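# Place paper coffee filter point down into dripper

## Task

Lift the paper coffee filter from the table and set it into the dripper with its pointed end downward, while the dripper stays upright, seated in its ring on top of the server.

## Robot and tools

Robot: two arms, left_arm and right_arm, each with a two-finger parallel gripper and a wrist camera. Calibrated bases in the scene frame: left_arm at (-0.035, +0.340, 0) m, quat_wxyz (+1.000, 0, 0, +0.019); right_arm at (+0.022, -0.364, 0) m, quat_wxyz (+1.000, 0, 0, +0.027). Objects may occasionally be nudged by an outside push.

Frame: all hand positions, orientations, velocities and targets use the scene frame. Its origin sits at table height, halfway between the nominal bases; +x points out over the table, +y toward left_arm, +z up. Arm names do not match image left/right. On the gripper, fingers extend along its +z axis and close along its y axis. end_effector_position is the pinch point between the pads, roughly 1 cm short of the fingertips. Reported poses may be off by a few centimetres, more at long reach.

Row layout (used by execute_actions and move): one flat list of 16 numbers covering both arms, even if only one moves: left_arm x, y, z (metres), qw, qx, qy, qz (unit quaternion, w first), opening; then the same 8 for right_arm. x, y, z and the quaternion are an absolute target pose for that gripper in the scene frame, not an offset. Opening runs from -1 (closed) to +1 (fully open, 0.094 m) and is an absolute finger command.

execute_actions(actions, cameras): actions is a list of actions; each action is a list of up to 15 rows, one row per 1/30 s step; a short action repeats its last row to fill 15 steps. Every target must lie within 0.6 m of that gripper's current position along each of the gripper's own axes, or the action is rejected for both arms; if the first action fails this against the latest state, or any action is malformed, the whole call is rejected. An empty list just returns state and images. cameras: omitted, null or ["all"] gives all; [] gives none; names are cam_high, cam_left_wrist, cam_right_wrist.

move(target, speed, blend, opening_speed, blocking, cameras): drives each gripper in a straight line from its Hand target to the row (or through a list of up to 15 rows) given in target; no 0.6 m limit. speed: top path speed in m/s, 0.002 to 2.9, default 0.25 (rotation capped at twice that in rad/s); one value or one per target. blend: corner rounding radius in m for lists, default 0. opening_speed: finger command rate per second on the -1..1 scale, at least 0.2; use a low value to close gently on something soft like a paper filter. blocking=false returns after about 0.5 s while the move continues; a new move replaces it. Moves cap at 10 s of path. Paths ignore obstacles and the other arm; keep routes away from an arm's own base. Faster moves stray and hit harder; a target set far beyond a contact pushes harder.

wait(seconds 0-10): lets time pass holding commands. stop(): brakes a running move. zoom_image(camera, region [x0,y0,x1,y1] pixels, max 504x504) gives a close-up of the latest image of that camera. read_manual(section="licences") returns licence text only. finished_scene(scene 1 or 2) ends the scene irreversibly; the goal must hold without the robot.

Results: each gives per-arm end_effector_position, end_effector_quat_wxyz, Hand target (where the arm is being sent, possibly short of what you asked, so send the rest next), Joint positions (last value is measured finger gap in m), Joint velocities ("within noise" means at rest), Joint torques (signs toward larger joint values; joints 1-3 wrap at ±28 N m), grip_measured (opening scale, reads up to ~2.7 mm wide when empty), Tool commands, and images. move adds a "move:" line: ending such as done, off_target, moving, held or fault, and limits like paced or held. done means within 10 mm and 2 degrees at rest; neither done nor off_target tells you about contact. Lines MOTOR HOT (75 °C) and OVER-TEMPERATURE FAULT (90 °C, arm folds and is disabled) warn of heat; avoid long stretched holds or pushing toward unreachable poses.

Control notes: orientation commands are clipped to within 40 degrees of the current orientation each step. Friction can leave a gripper a centimetre or more off target in free air. To hold an arm still, resend the same full pose and opening each call; to keep an orientation, repeat the same quaternion rather than a drifted reading. Sending 0 as an opening is a real command. Grip force is roughly 50-64 N per pad, enough to crush a paper filter, so close only slightly and slowly. To release, command an opening well above grip_measured.

Avoid: dropping the filter, releasing it while it moves, knocking the dripper out of its ring or over, anything falling off the table, hard hits, and any contact between the two arms or one gripper closing on the other's fingers, which can fail the scene. Thinking time lets the simulation run on.

Each tool is called after "Emit:" as a command line: name --argument value for each argument, lists and objects as JSON in quotes; but a table of rows of numbers goes row by row, as --pt "numbers of a row", without its own name.

## Session

Emit:
execute_actions --actions '[]'

Scene clock: 0.00 s.
left_arm: end_effector_position=(+0.1855, +0.2771, +0.2571) grip_measured=+1.000 end_effector_quat_wxyz=(+0.646, -0.074, +0.677, -0.344) | right_arm: end_effector_position=(+0.2469, -0.3074, +0.3184) grip_measured=+1.000 end_effector_quat_wxyz=(+0.705, +0.203, +0.641, +0.226)
Joint positions: left_arm=[0.01 0.052 0.247 -0.115 0.428 -0.631 0.094] | right_arm=[0.799 0.312 0.442 0.015 0.844 0.508 0.094]
Joint velocities: within noise
Joint torques (N m): no reading
Heat: left arm: 43 °C; right arm: 47 °C.
Hand target: left_arm +0.1831, +0.2770, +0.2664; +0.656, -0.068, +0.669, -0.344 | right_arm +0.2459, -0.3082, +0.3196; +0.705, +0.201, +0.641, +0.226
Tool commands: left_gripper/opening=+1.0 right_gripper/opening=+1.0

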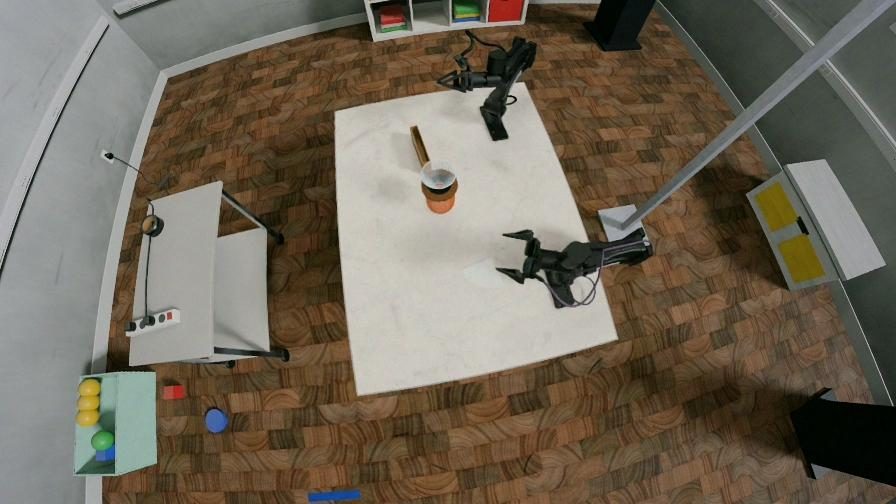

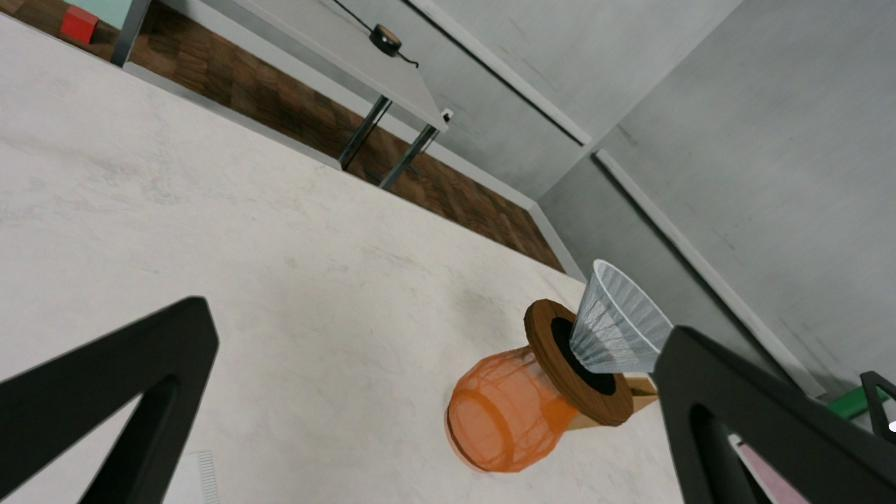

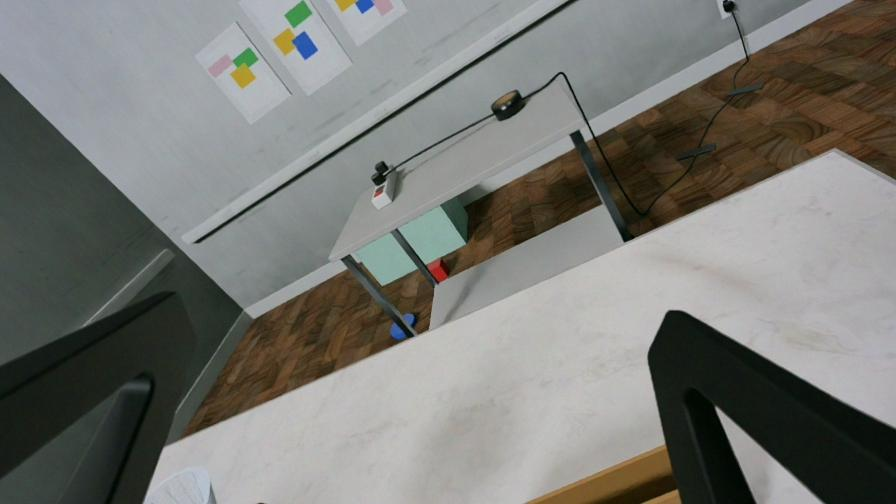

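Emit:
zoom_image --camera "cam_high" --region '[380, 110, 560, 310]'

Emit:
zoom_image --camera "cam_high" --region '[440, 230, 530, 300]'

Emit:
zoom_image --camera "cam_left_wrist" --region '[400, 230, 700, 500]'

Scaled by 2.520 from the camera's 896x504 image, which has a finer 1280x720 frame.

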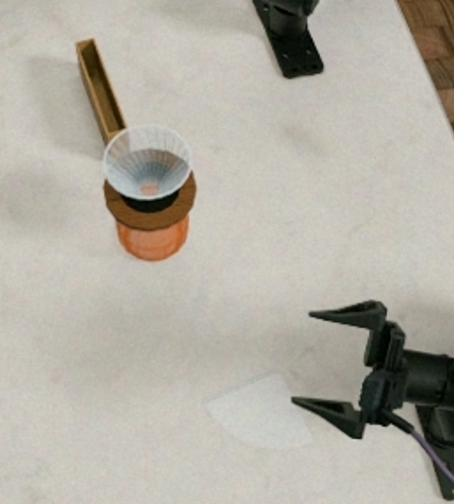

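Scaled by 5.600 from the camera's 896x504 image, which has a finer 1280x720 frame.

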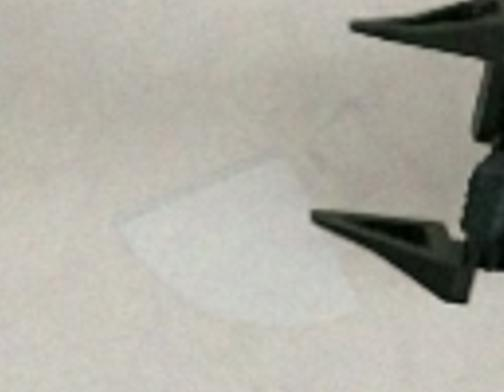

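Scaled by 1.680 from the camera's 896x504 image, which has a finer 1280x720 frame.

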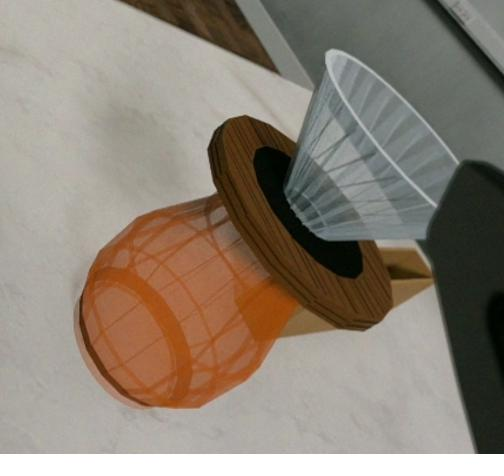

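Emit:
move --target '[0.17, 0.28, 0.25, 0.259, 0, 0.966, 0, 1, 0.2469, -0.3074, 0.3184, 0.705, 0.203, 0.641, 0.226, 1]'

Scene clock: 24.20 s.
left_arm: end_effector_position=(+0.1699, +0.2776, +0.2392) grip_measured=+1.000 end_effector_quat_wxyz=(+0.251, +0.007, +0.968, -0.002) | right_arm: end_effector_position=(+0.2469, -0.3074, +0.3184) grip_measured=+1.000 end_effector_quat_wxyz=(+0.705, +0.203, +0.641, +0.226)
Joint positions: left_arm=[-0.521 1.002 1.243 -1.35 -0.221 -0.416 0.094] | right_arm=[0.799 0.312 0.442 0.015 0.844 0.508 0.094]
Joint velocities: within noise
Joint torques (N m): left_arm=[-0.5 -0.61 8.57 0.86 -0.36 -0.12] | right_arm=[0.1 1.58 5.61 1.85 -0.03 -0.01]
Heat: left arm: 44 °C; right arm: 47 °C.
Hand target: left_arm +0.1686, +0.2805, +0.2506; +0.260, +0.002, +0.966, +0.002 | right_arm +0.2469, -0.3074, +0.3184; +0.705, +0.203, +0.641, +0.226
Off the commanded pose: left_arm 0.011 m, 1 deg | right_arm 0.000 m, 0 deg.
move: off_target (left_arm)
camera_calibration:
cam_left_wrist: T_world_to_cam=[[0.0404535, -0.999073, 0.0147185, 0.267666], [-0.984008, -0.0372774, 0.174179, 0.15159], [-0.173469, -0.0215293, -0.984604, 0.359729], [0, 0, 0, 1]] pos_world=[0.200739, 0.280813, 0.323847]

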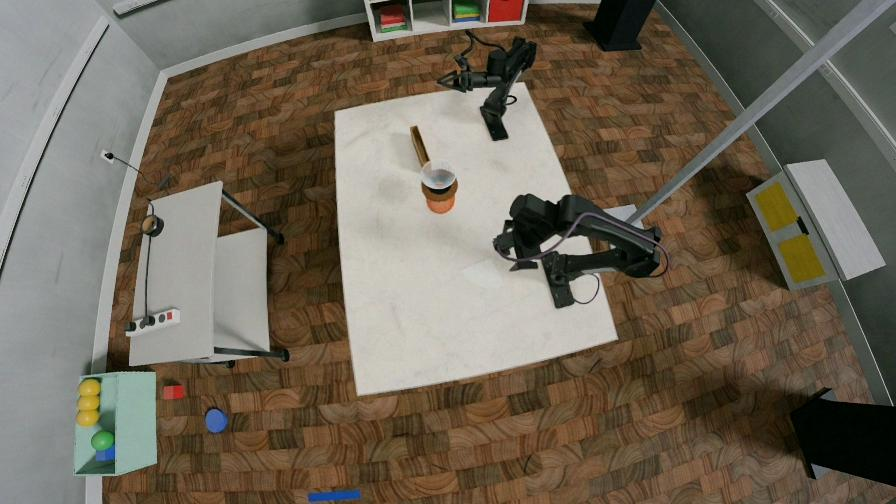

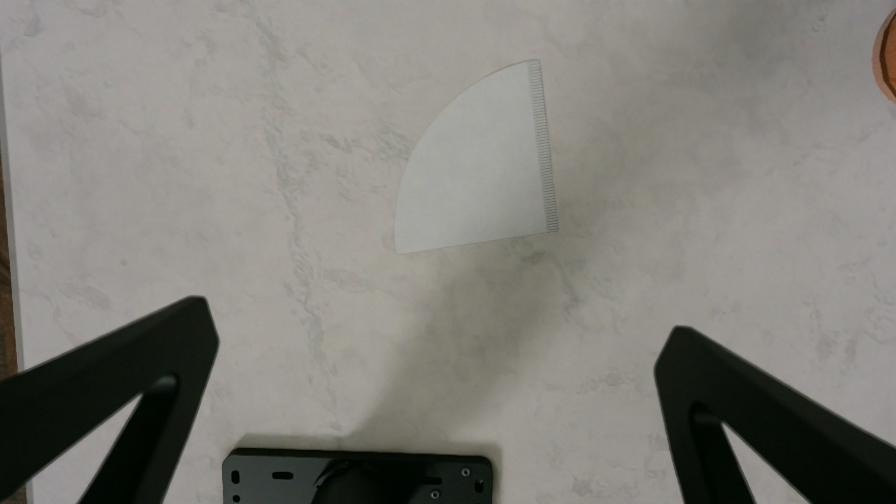

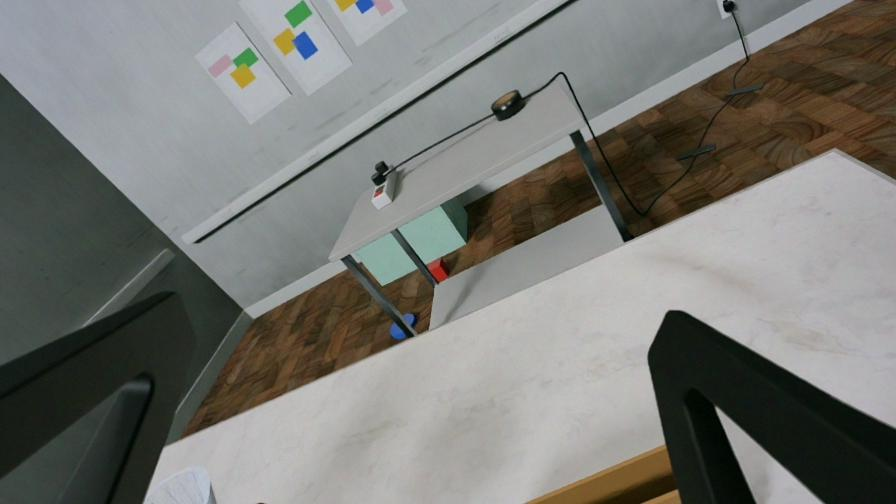

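Emit:
zoom_image --camera "cam_left_wrist" --region '[370, 40, 620, 270]'

Scaled by 2.016 from the camera's 896x504 image, which has a finer 1280x720 frame.

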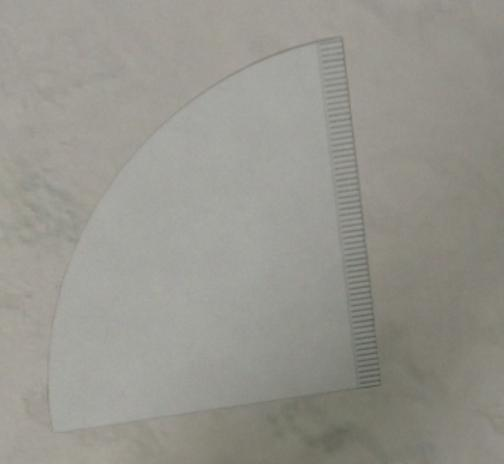

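Emit:
move --pt "0.1699 0.2776 0.25 0.259 0 0.966 0 1 0.15 -0.08 0.2 0.5 -0.5 0.5 0.5 1" --pt "0.1699 0.2776 0.25 0.259 0 0.966 0 1 0.15 0.07 0.07 0.5 -0.5 0.5 0.5 1"

Emit:
zoom_image --camera "cam_right_wrist" --region '[200, 0, 700, 500]'

Scene clock: 71.07 s.
left_arm: end_effector_position=(+0.1699, +0.2755, +0.2383) grip_measured=+1.000 end_effector_quat_wxyz=(+0.250, +0.006, +0.968, -0.003) | right_arm: end_effector_position=(+0.1480, +0.0668, +0.0639) grip_measured=+1.000 end_effector_quat_wxyz=(+0.465, -0.525, +0.524, +0.483)
Joint positions: left_arm=[-0.531 1.007 1.243 -1.35 -0.222 -0.429 0.094] | right_arm=[1.04 2.164 0.542 1.508 -0.493 -0.037 0.094]
Joint velocities: within noise
Joint torques (N m): left_arm=[-0.54 -0.46 8.58 0.9 -0.36 -0.12] | right_arm=[0.2 -7.65 3.3 2.49 0.08 0.02]
Heat: left arm: 45 °C; right arm: 48 °C.
Hand target: left_arm +0.1699, +0.2777, +0.2497; +0.259, +0.001, +0.966, +0.000 | right_arm +0.1505, +0.0704, +0.0703; -0.481, +0.518, -0.514, -0.486
Off the commanded pose: left_arm 0.012 m, 1 deg | right_arm 0.007 m, 6 deg.
joint sent to its limit (right arm) — joint 4 (wrist pitch), upper limit. The joint targets are off in orientation, not in position.
move: off_target (left_arm, right_arm)
camera_calibration:
cam_left_wrist: T_world_to_cam=[[0.0419889, -0.998975, 0.0169072, 0.26473], [-0.983271, -0.038315, 0.178072, 0.150876], [-0.177241, -0.0241014, -0.983872, 0.359993], [0, 0, 0, 1]] pos_world=[0.201042, 0.278916, 0.322844]
cam_right_wrist: T_world_to_cam=[[0.998547, 0.0143078, 0.0519575, -0.156158], [0.0483128, -0.66484, -0.745421, 0.104145], [0.0238781, 0.746848, -0.664565, 0.0726968], [0, 0, 0, 1]] pos_world=[0.149164, 0.0171806, 0.134057]

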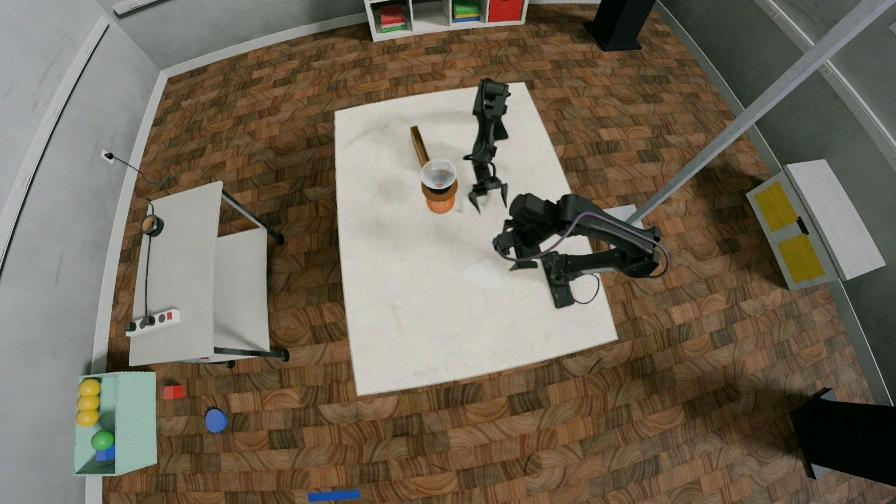

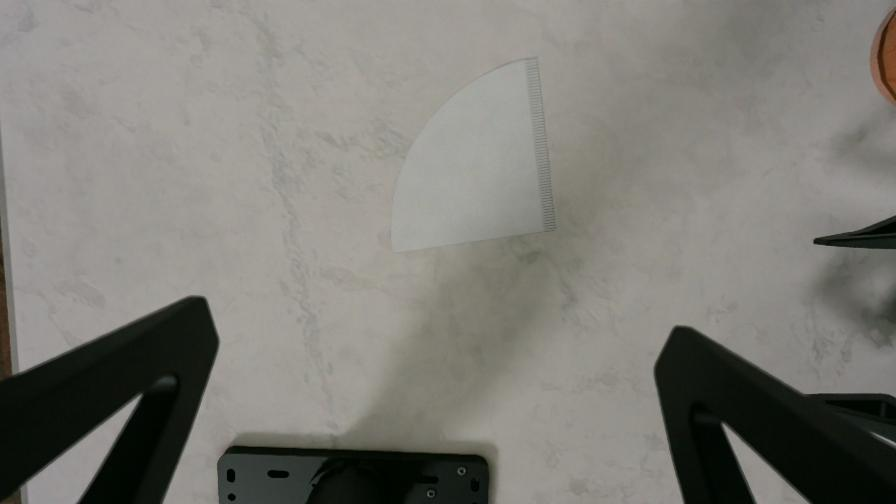

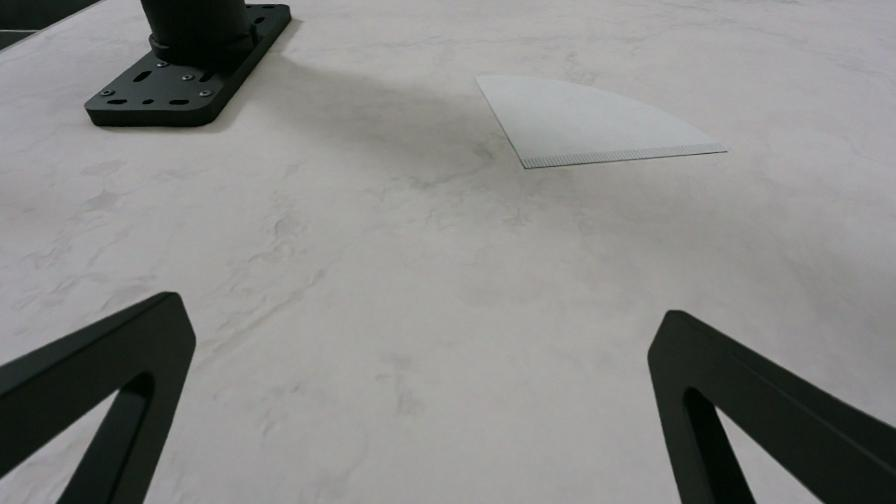

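Scaled by 1.008 from the camera's 896x504 image, which has a finer 1280x720 frame.

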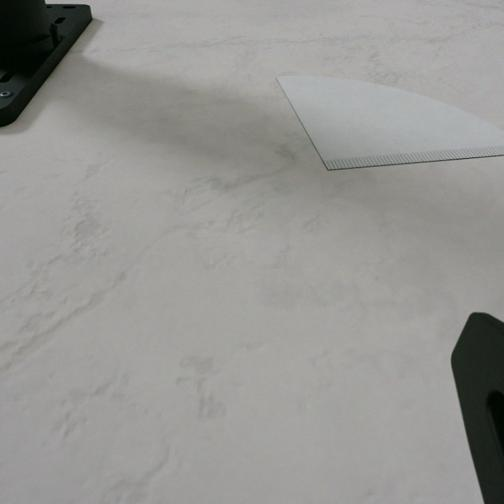

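Emit:
zoom_image --camera "cam_right_wrist" --region '[460, 60, 600, 180]'

Emit:
zoom_image --camera "cam_right_wrist" --region '[600, 60, 740, 180]'

Scaled by 3.600 from the camera's 896x504 image, which has a finer 1280x720 frame.

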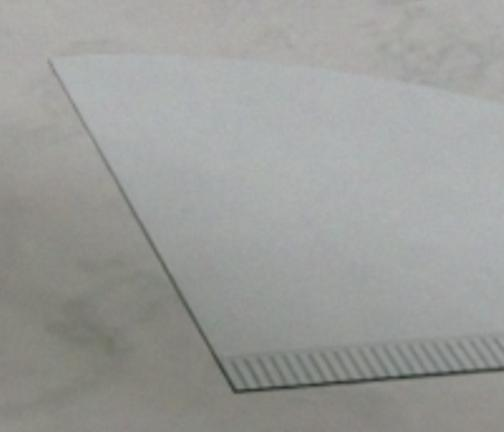

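Scaled by 3.600 from the camera's 896x504 image, which has a finer 1280x720 frame.

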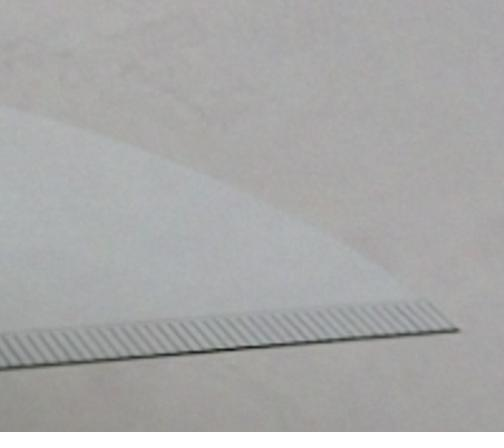

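Emit:
move --pt "0.17 0.278 0.24 0.259 0 0.966 0 1 0.15 -0.05 0.12 0.5 -0.5 0.5 0.5 1" --pt "0.2343 0.2435 0.14 0 0.126 0.992 0 1 0.17 -0.25 0.25 0.5 -0.5 0.5 0.5 1"

Scene clock: 121.83 s.
left_arm: end_effector_position=(+0.2272, +0.2456, +0.1318) grip_measured=+1.000 end_effector_quat_wxyz=(-0.010, +0.118, +0.993, +0.005) | right_arm: end_effector_position=(+0.1744, -0.2465, +0.2561) grip_measured=+1.000 end_effector_quat_wxyz=(+0.621, -0.342, +0.612, +0.350)
Joint positions: left_arm=[-0.39 1.615 1.367 -1.344 -0.006 -0.114 0.094] | right_arm=[-0.593 0.491 0.046 1.502 -1.553 1.06 0.094]
Joint velocities: within noise
Joint torques (N m): left_arm=[0.61 -5.04 8.25 0.26 0.1 0.14] | right_arm=[-0.49 0.85 3.67 0.78 0.37 0.03]
Heat: left arm: 44 °C; right arm: 47 °C.
Hand target: left_arm +0.2340, +0.2434, +0.1407; +0.001, +0.120, +0.993, -0.002 | right_arm +0.1725, -0.2458, +0.2506; +0.619, -0.344, +0.614, +0.347
Off the commanded pose: left_arm 0.011 m, 2 deg | right_arm 0.008 m, 31 deg.
joint sent to its limit (right arm) — joint 5 (wrist yaw), lower limit. The joint targets are off in position and orientation.
move: off_target (left_arm, right_arm)
camera_calibration:
cam_left_wrist: T_world_to_cam=[[-0.182678, -0.982883, -0.0238754, 0.286736], [-0.752776, 0.124207, 0.646452, 0.0709997], [-0.632422, 0.136065, -0.762581, 0.299549], [0, 0, 0, 1]] pos_world=[0.295268, 0.232251, 0.189378]
cam_right_wrist: T_world_to_cam=[[0.84584, -0.529439, 0.0651879, -0.298824], [-0.259311, -0.514886, -0.817099, 0.146779], [0.466168, 0.674231, -0.5728, 0.315269], [0, 0, 0, 1]] pos_world=[0.14385, -0.295199, 0.319999]

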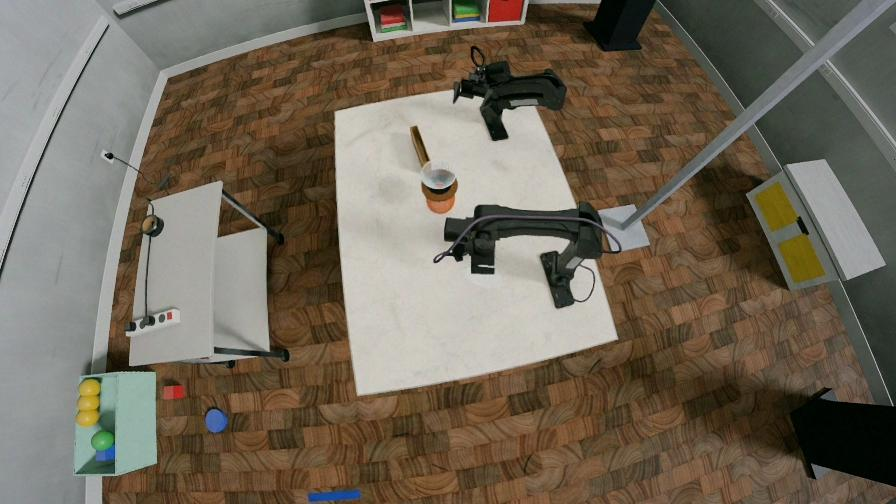

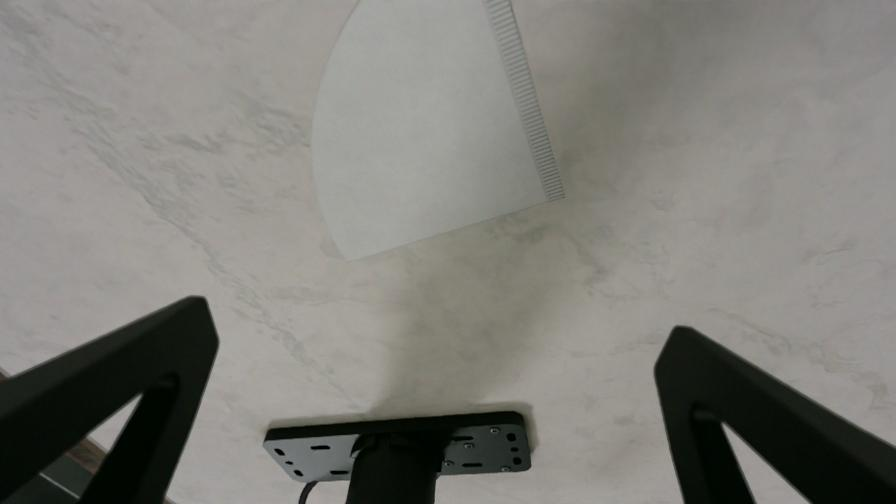

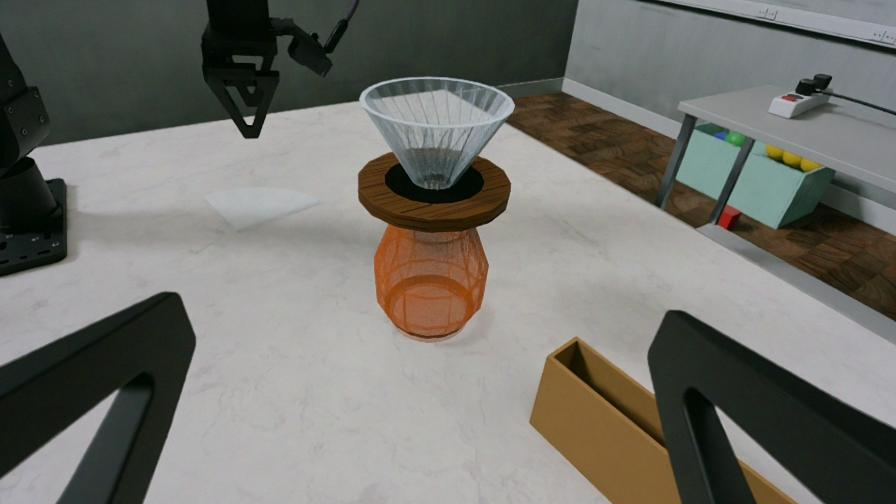

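Emit:
move --target '[0.2455, 0.2505, 0.055, 0, 0.132, 0.991, 0, 1, 0.1744, -0.2465, 0.2561, 0.621, -0.342, 0.612, 0.35, 1]' --speed 0.15

Emit:
zoom_image --camera "cam_right_wrist" --region '[180, 100, 360, 250]'

Scene clock: 135.53 s.
left_arm: end_effector_position=(+0.2449, +0.2497, +0.0601) grip_measured=+1.000 end_effector_quat_wxyz=(+0.001, +0.130, +0.991, +0.003) | right_arm: end_effector_position=(+0.1744, -0.2465, +0.2561) grip_measured=+1.000 end_effector_quat_wxyz=(+0.621, -0.342, +0.612, +0.350)
Joint positions: left_arm=[-0.356 1.693 1.163 -1.04 -0.006 -0.056 0.094] | right_arm=[-0.593 0.491 0.046 1.502 -1.553 1.061 0.094]
Joint velocities: within noise
Joint torques (N m): left_arm=[0.59 -5.3 4.11 0.59 0.07 0.14] | right_arm=[-0.03 1.61 4.86 0.62 0.46 -0.02]
Heat: left arm: 43 °C; right arm: 44 °C.
Hand target: left_arm +0.2454, +0.2505, +0.0552; +0.000, +0.133, +0.991, +0.000 | right_arm +0.1744, -0.2465, +0.2561; +0.621, -0.342, +0.612, +0.350
Off the commanded pose: left_arm 0.005 m, 0 deg | right_arm 0.000 m, 0 deg.
move: done
camera_calibration:
cam_left_wrist: T_world_to_cam=[[-0.206092, -0.978324, -0.0202115, 0.296721], [-0.762477, 0.147607, 0.629953, 0.127673], [-0.613315, 0.145239, -0.77637, 0.249257], [0, 0, 0, 1]] pos_world=[0.311372, 0.235242, 0.119085]
cam_right_wrist: T_world_to_cam=[[0.845975, -0.529404, 0.0636934, -0.298491], [-0.260318, -0.514295, -0.817151, 0.147091], [0.46536, 0.674709, -0.572894, 0.315578], [0, 0, 0, 1]] pos_world=[0.143949, -0.295298, 0.32]

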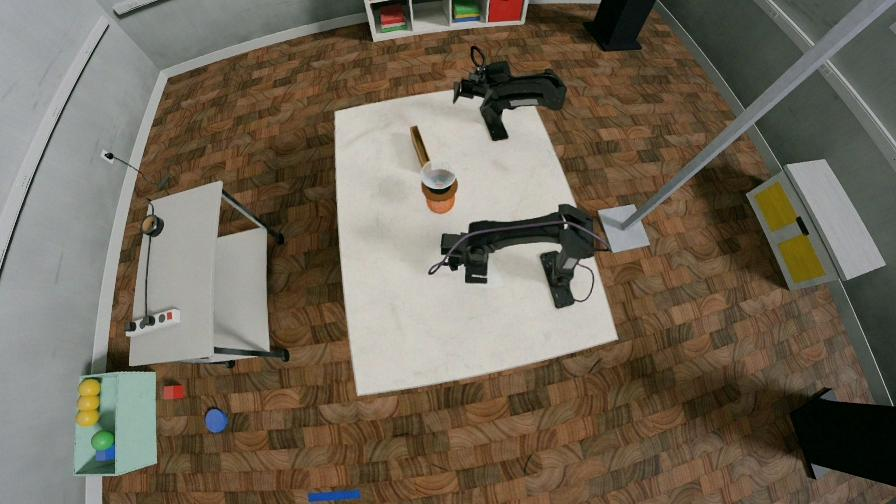

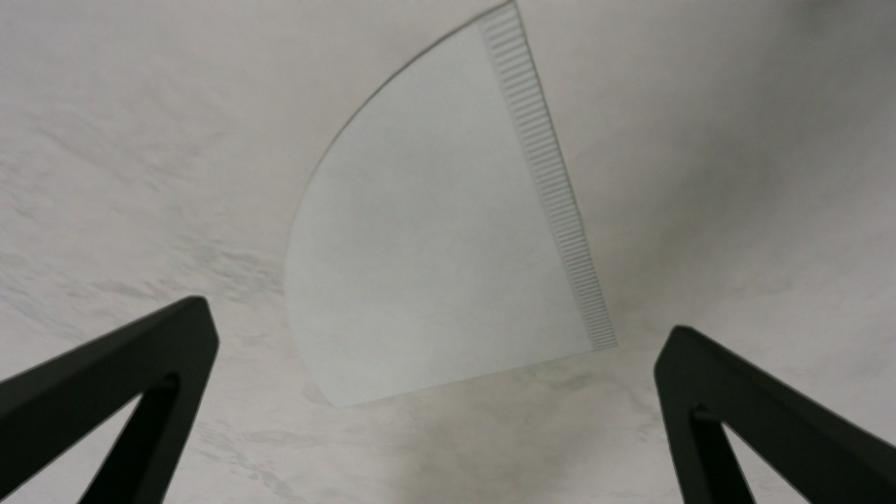

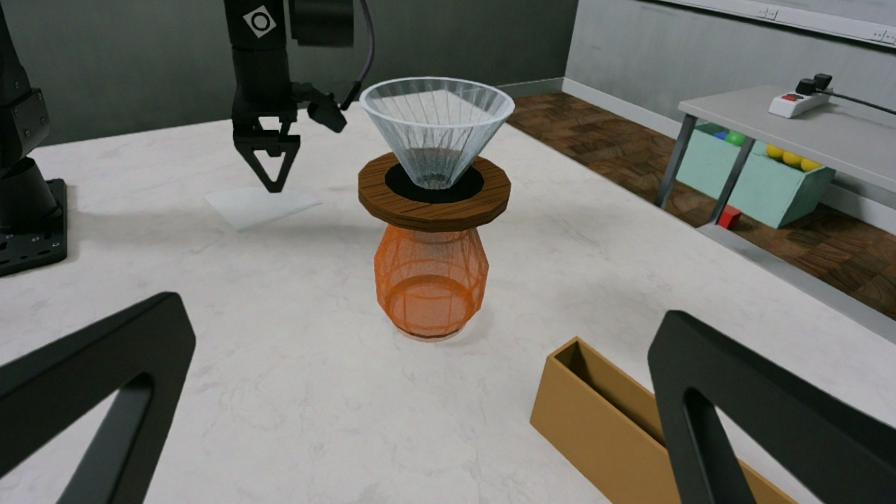

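Scaled by 2.800 from the camera's 896x504 image, which has a finer 1280x720 frame.

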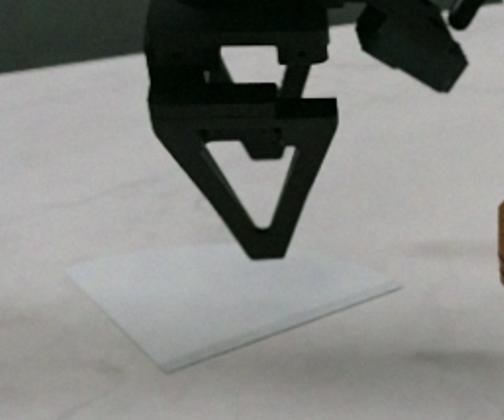

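Emit:
zoom_image --camera "cam_left_wrist" --region '[300, 0, 560, 180]'

Emit:
zoom_image --camera "cam_left_wrist" --region '[270, 170, 530, 420]'

Scaled by 1.938 from the camera's 896x504 image, which has a finer 1280x720 frame.

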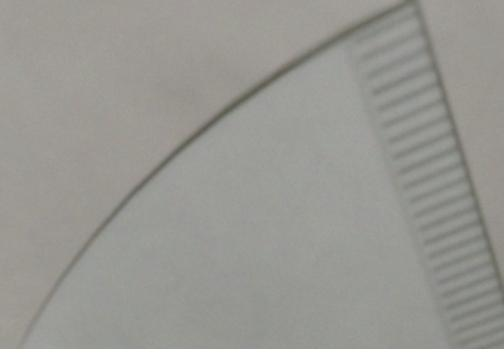

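Scaled by 1.938 from the camera's 896x504 image, which has a finer 1280x720 frame.

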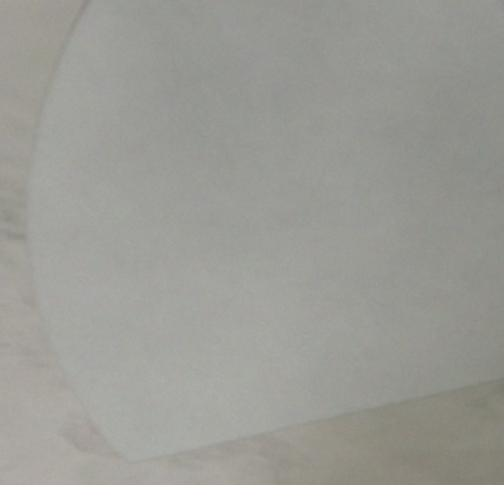

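Emit:
move --target '[0.2445, 0.2535, 0.030, 0, 0.117, 0.993, 0, 1, 0.1744, -0.2465, 0.2561, 0.621, -0.342, 0.612, 0.35, 1]' --speed 0.08 --cameras '["cam_left_wrist","cam_right_wrist"]'

Emit:
zoom_image --camera "cam_right_wrist" --region '[180, 100, 360, 250]'

Scene clock: 154.30 s.
left_arm: end_effector_position=(+0.2448, +0.2524, +0.0359) grip_measured=+1.000 end_effector_quat_wxyz=(+0.002, +0.126, +0.992, +0.003) | right_arm: end_effector_position=(+0.1744, -0.2465, +0.2561) grip_measured=+1.000 end_effector_quat_wxyz=(+0.621, -0.342, +0.612, +0.350)
Joint positions: left_arm=[-0.348 1.718 1.09 -0.939 -0.006 -0.056 0.094] | right_arm=[-0.593 0.491 0.046 1.502 -1.553 1.061 0.094]
Joint velocities: within noise
Joint torques (N m): left_arm=[0.58 -5.15 3.86 0.61 0.07 -0.11] | right_arm=[-0.05 1.61 4.86 0.64 0.46 -0.03]
Heat: left arm: 41 °C; right arm: 43 °C.
Hand target: left_arm +0.2443, +0.2535, +0.0300; +0.000, +0.118, +0.993, +0.000 | right_arm +0.1744, -0.2465, +0.2561; +0.621, -0.342, +0.612, +0.350
Off the commanded pose: left_arm 0.006 m, 1 deg | right_arm 0.000 m, 0 deg.
move: done
camera_calibration:
cam_left_wrist: T_world_to_cam=[[-0.197404, -0.980122, -0.019837, 0.297157], [-0.765659, 0.14151, 0.627488, 0.144972], [-0.612207, 0.139057, -0.778373, 0.231457], [0, 0, 0, 1]] pos_world=[0.311359, 0.23855, 0.0950864]
cam_right_wrist: T_world_to_cam=[[0.845975, -0.529404, 0.0636934, -0.298491], [-0.260318, -0.514295, -0.817151, 0.147091], [0.46536, 0.674709, -0.572894, 0.315578], [0, 0, 0, 1]] pos_world=[0.143949, -0.295298, 0.32]
Images, in order (width x height): cam_left_wrist 896x504, cam_right_wrist 896x504.

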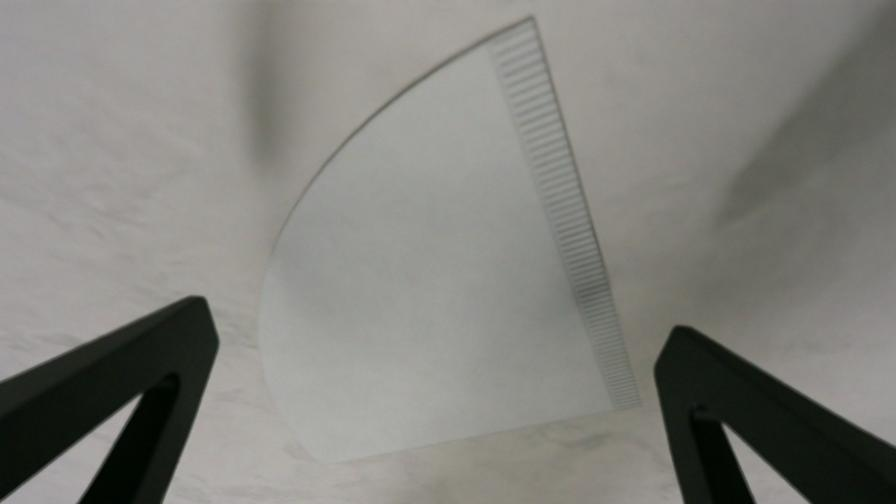

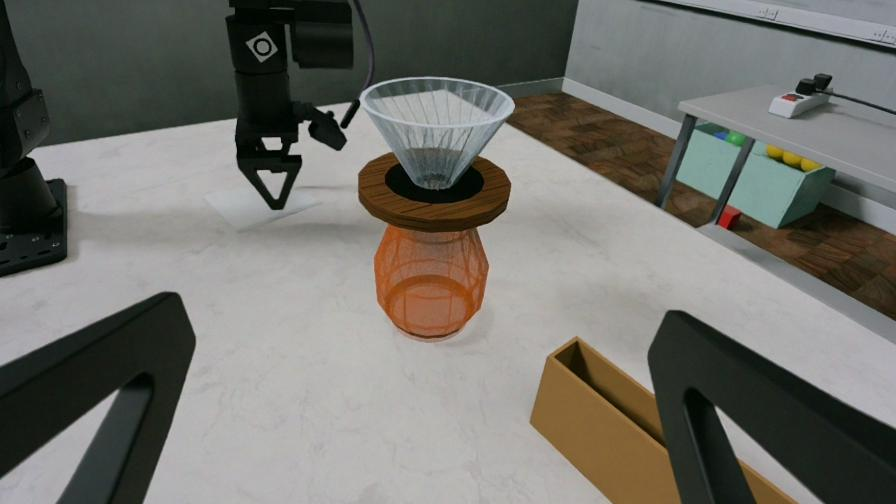

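Scaled by 2.800 from the camera's 896x504 image, which has a finer 1280x720 frame.

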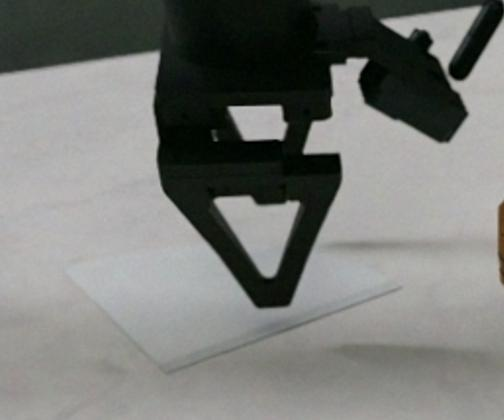

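Emit:
move --target '[0.2455, 0.2552, 0.021, 0, 0.117, 0.993, 0, 1, 0.1744, -0.2465, 0.2561, 0.621, -0.342, 0.612, 0.35, 1]' --speed 0.05 --cameras '["cam_left_wrist","cam_right_wrist"]'

Emit:
zoom_image --camera "cam_right_wrist" --region '[180, 140, 330, 250]'

Scene clock: 162.87 s.
left_arm: end_effector_position=(+0.2462, +0.2540, +0.0275) grip_measured=+1.000 end_effector_quat_wxyz=(+0.003, +0.123, +0.992, +0.002) | right_arm: end_effector_position=(+0.1744, -0.2465, +0.2561) grip_measured=+1.000 end_effector_quat_wxyz=(+0.621, -0.342, +0.612, +0.350)
Joint positions: left_arm=[-0.341 1.732 1.071 -0.904 -0.006 -0.056 0.094] | right_arm=[-0.593 0.491 0.046 1.502 -1.553 1.061 0.094]
Joint velocities: within noise
Joint torques (N m): left_arm=[0.57 -5.11 3.77 0.61 0.06 -0.06] | right_arm=[-0.01 1.63 4.86 0.62 0.46 -0.02]
Heat: left arm: 40 °C; right arm: 43 °C.
Hand target: left_arm +0.2452, +0.2553, +0.0212; +0.000, +0.117, +0.993, +0.000 | right_arm +0.1744, -0.2465, +0.2561; +0.621, -0.342, +0.612, +0.350
Off the commanded pose: left_arm 0.007 m, 1 deg | right_arm 0.000 m, 0 deg.
move: done
camera_calibration:
cam_left_wrist: T_world_to_cam=[[-0.191006, -0.98139, -0.0197518, 0.297609], [-0.767621, 0.136799, 0.626135, 0.152734], [-0.61178, 0.134758, -0.779465, 0.22649], [0, 0, 0, 1]] pos_world=[0.312649, 0.240655, 0.0867871]
cam_right_wrist: T_world_to_cam=[[0.845975, -0.529404, 0.0636934, -0.298491], [-0.260318, -0.514295, -0.817151, 0.147091], [0.46536, 0.674709, -0.572894, 0.315578], [0, 0, 0, 1]] pos_world=[0.143949, -0.295298, 0.32]
Images, in order (width x height): cam_left_wrist 896x504, cam_right_wrist 896x504.

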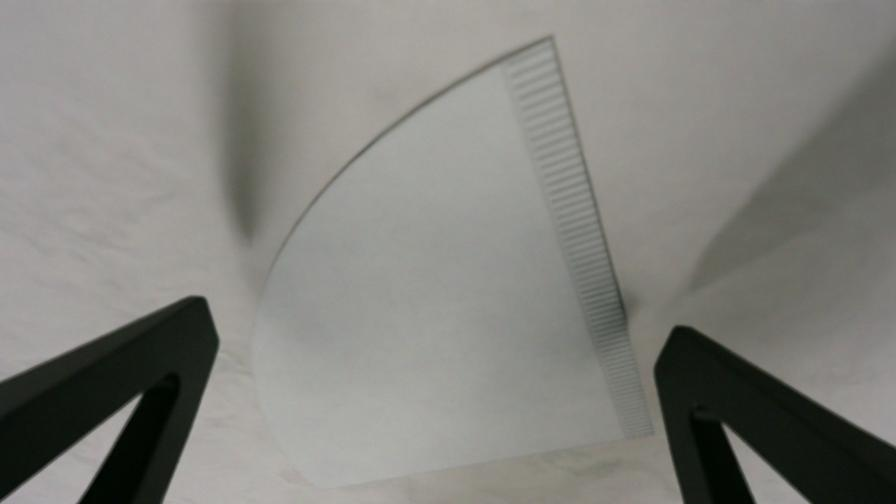

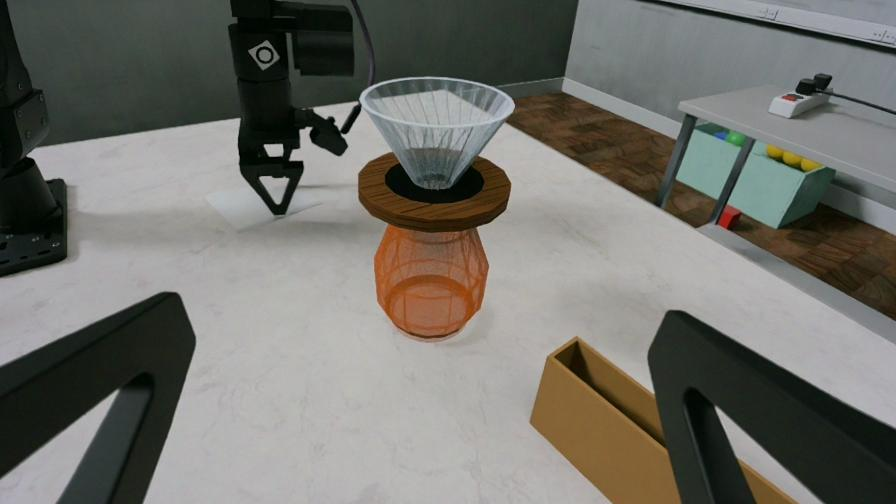

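Scaled by 3.360 from the camera's 896x504 image, which has a finer 1280x720 frame.

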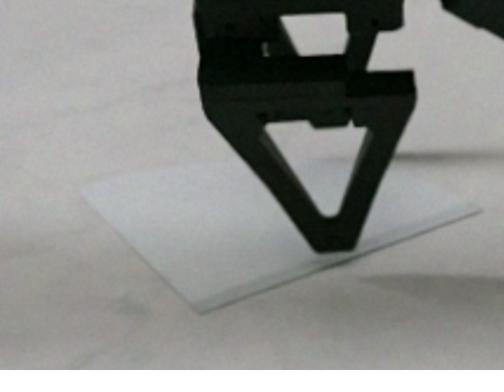

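Emit:
move --target '[0.2455, 0.2555, 0.016, 0, 0.117, 0.993, 0, 1, 0.1744, -0.2465, 0.2561, 0.621, -0.342, 0.612, 0.35, 1]' --speed 0.05 --cameras '["cam_left_wrist","cam_right_wrist"]'

Emit:
zoom_image --camera "cam_right_wrist" --region '[200, 160, 330, 250]'

Scene clock: 169.23 s.
left_arm: end_effector_position=(+0.2465, +0.2539, +0.0224) grip_measured=+1.000 end_effector_quat_wxyz=(+0.003, +0.124, +0.992, +0.002) | right_arm: end_effector_position=(+0.1744, -0.2465, +0.2561) grip_measured=+1.000 end_effector_quat_wxyz=(+0.621, -0.342, +0.612, +0.350)
Joint positions: left_arm=[-0.341 1.741 1.059 -0.882 -0.006 -0.054 0.094] | right_arm=[-0.593 0.491 0.046 1.502 -1.553 1.061 0.094]
Joint velocities: within noise
Joint torques (N m): left_arm=[0.65 -5.09 3.74 0.62 0.06 -0.04] | right_arm=[0.02 1.61 4.86 0.63 0.46 -0.04]
Heat: left arm: 40 °C; right arm: 43 °C.
Hand target: left_arm +0.2456, +0.2554, +0.0161; +0.000, +0.118, +0.993, +0.000 | right_arm +0.1744, -0.2465, +0.2561; +0.621, -0.342, +0.612, +0.350
Off the commanded pose: left_arm 0.007 m, 1 deg | right_arm 0.000 m, 0 deg.
move: done
camera_calibration:
cam_left_wrist: T_world_to_cam=[[-0.192467, -0.981108, -0.0196018, 0.297747], [-0.767902, 0.138145, 0.625494, 0.15594], [-0.610969, 0.135439, -0.779983, 0.222428], [0, 0, 0, 1]] pos_world=[0.31295, 0.240454, 0.0817874]
cam_right_wrist: T_world_to_cam=[[0.845975, -0.529404, 0.0636934, -0.298491], [-0.260318, -0.514295, -0.817151, 0.147091], [0.46536, 0.674709, -0.572894, 0.315578], [0, 0, 0, 1]] pos_world=[0.143949, -0.295298, 0.32]
Images, in order (width x height): cam_left_wrist 896x504, cam_right_wrist 896x504.

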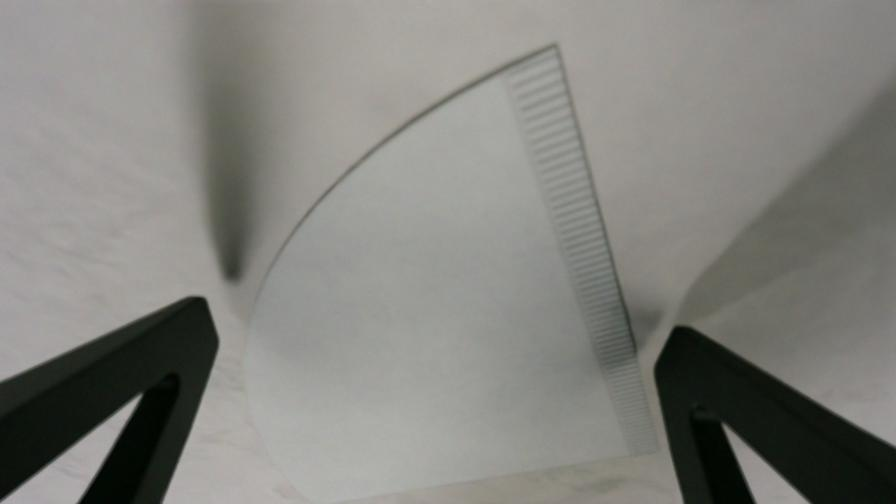

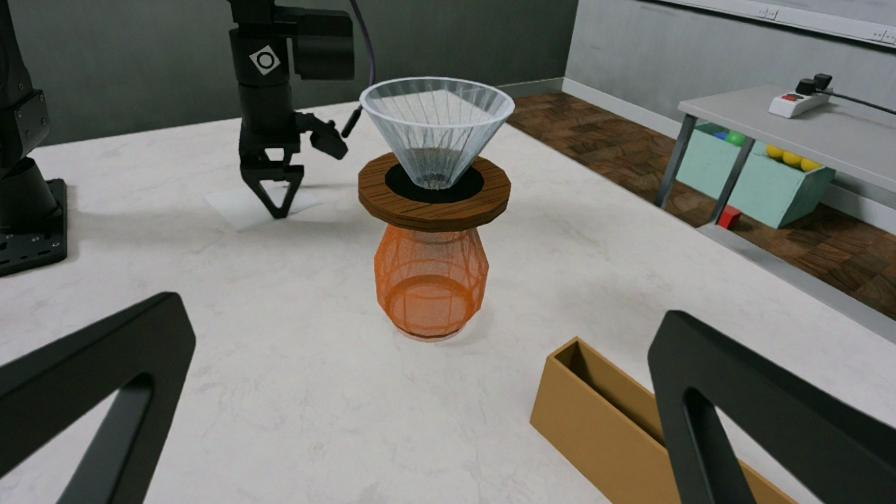

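Scaled by 3.877 from the camera's 896x504 image, which has a finer 1280x720 frame.

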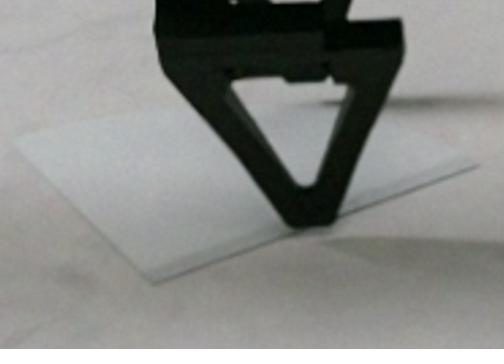

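Emit:
move --target '[0.2455, 0.2557, 0.0125, 0, 0.117, 0.993, 0, 1, 0.1744, -0.2465, 0.2561, 0.621, -0.342, 0.612, 0.35, 1]' --speed 0.05 --cameras '["cam_left_wrist","cam_right_wrist"]'

Emit:
zoom_image --camera "cam_left_wrist" --region '[180, 200, 430, 420]'

Emit:
zoom_image --camera "cam_left_wrist" --region '[530, 250, 780, 470]'

Scene clock: 174.97 s.
left_arm: end_effector_position=(+0.2464, +0.2539, +0.0190) grip_measured=+1.000 end_effector_quat_wxyz=(+0.004, +0.124, +0.992, +0.002) | right_arm: end_effector_position=(+0.1744, -0.2465, +0.2561) grip_measured=+1.000 end_effector_quat_wxyz=(+0.621, -0.342, +0.612, +0.350)
Joint positions: left_arm=[-0.341 1.747 1.05 -0.868 -0.006 -0.054 0.094] | right_arm=[-0.593 0.491 0.046 1.502 -1.553 1.061 0.094]
Joint velocities: within noise
Joint torques (N m): left_arm=[0.72 -5.09 3.7 0.63 0.06 -0.07] | right_arm=[-0.02 1.62 4.85 0.63 0.45 -0.02]
Heat: left arm: 40 °C; right arm: 42 °C.
Hand target: left_arm +0.2453, +0.2557, +0.0127; +0.000, +0.117, +0.993, +0.000 | right_arm +0.1744, -0.2465, +0.2561; +0.621, -0.342, +0.612, +0.350
Off the commanded pose: left_arm 0.007 m, 1 deg | right_arm 0.000 m, 0 deg.
move: done
camera_calibration:
cam_left_wrist: T_world_to_cam=[[-0.192477, -0.981105, -0.0196176, 0.297665], [-0.767952, 0.138154, 0.625431, 0.158008], [-0.610903, 0.135446, -0.780033, 0.219697], [0, 0, 0, 1]] pos_world=[0.31285, 0.240454, 0.0783874]
cam_right_wrist: T_world_to_cam=[[0.845975, -0.529404, 0.0636934, -0.298491], [-0.260318, -0.514295, -0.817151, 0.147091], [0.46536, 0.674709, -0.572894, 0.315578], [0, 0, 0, 1]] pos_world=[0.143949, -0.295298, 0.32]
Images, in order (width x height): cam_left_wrist 896x504, cam_right_wrist 896x504.

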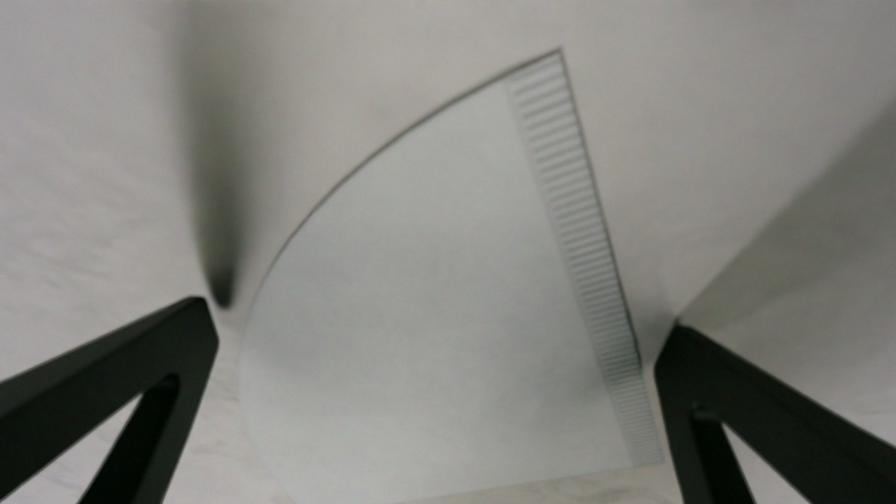

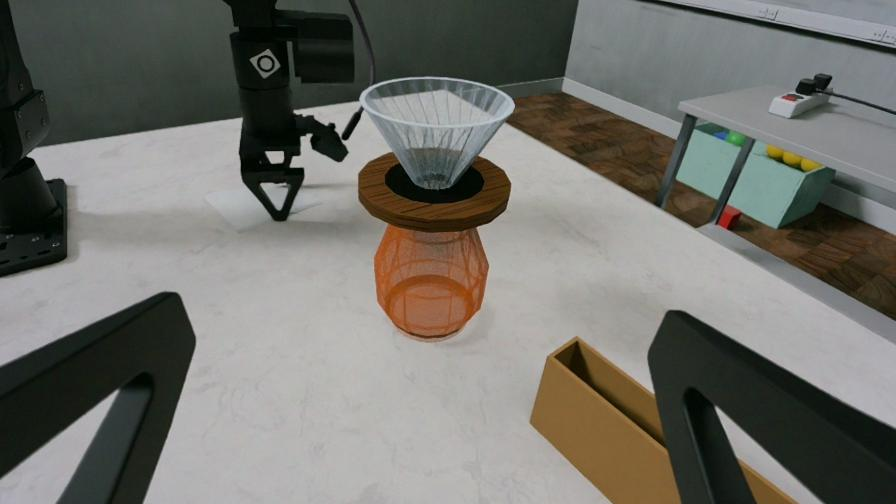

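Scaled by 2.016 from the camera's 896x504 image, which has a finer 1280x720 frame.

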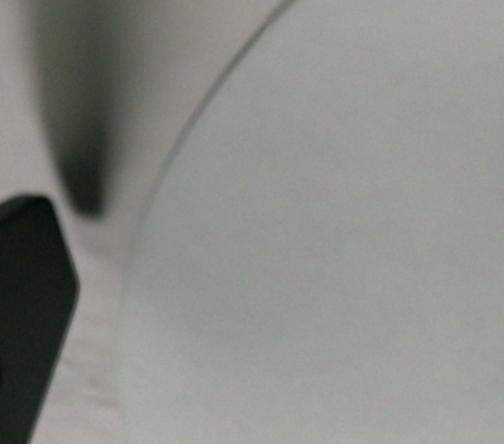

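Scaled by 2.016 from the camera's 896x504 image, which has a finer 1280x720 frame.

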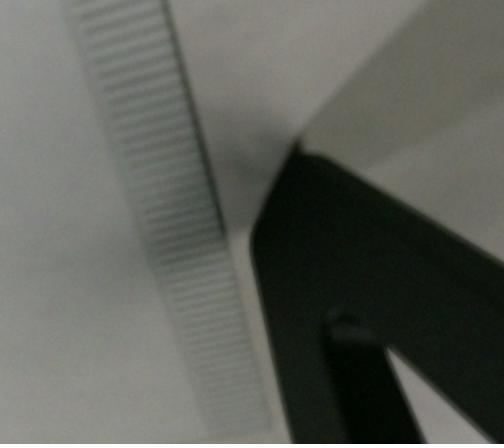

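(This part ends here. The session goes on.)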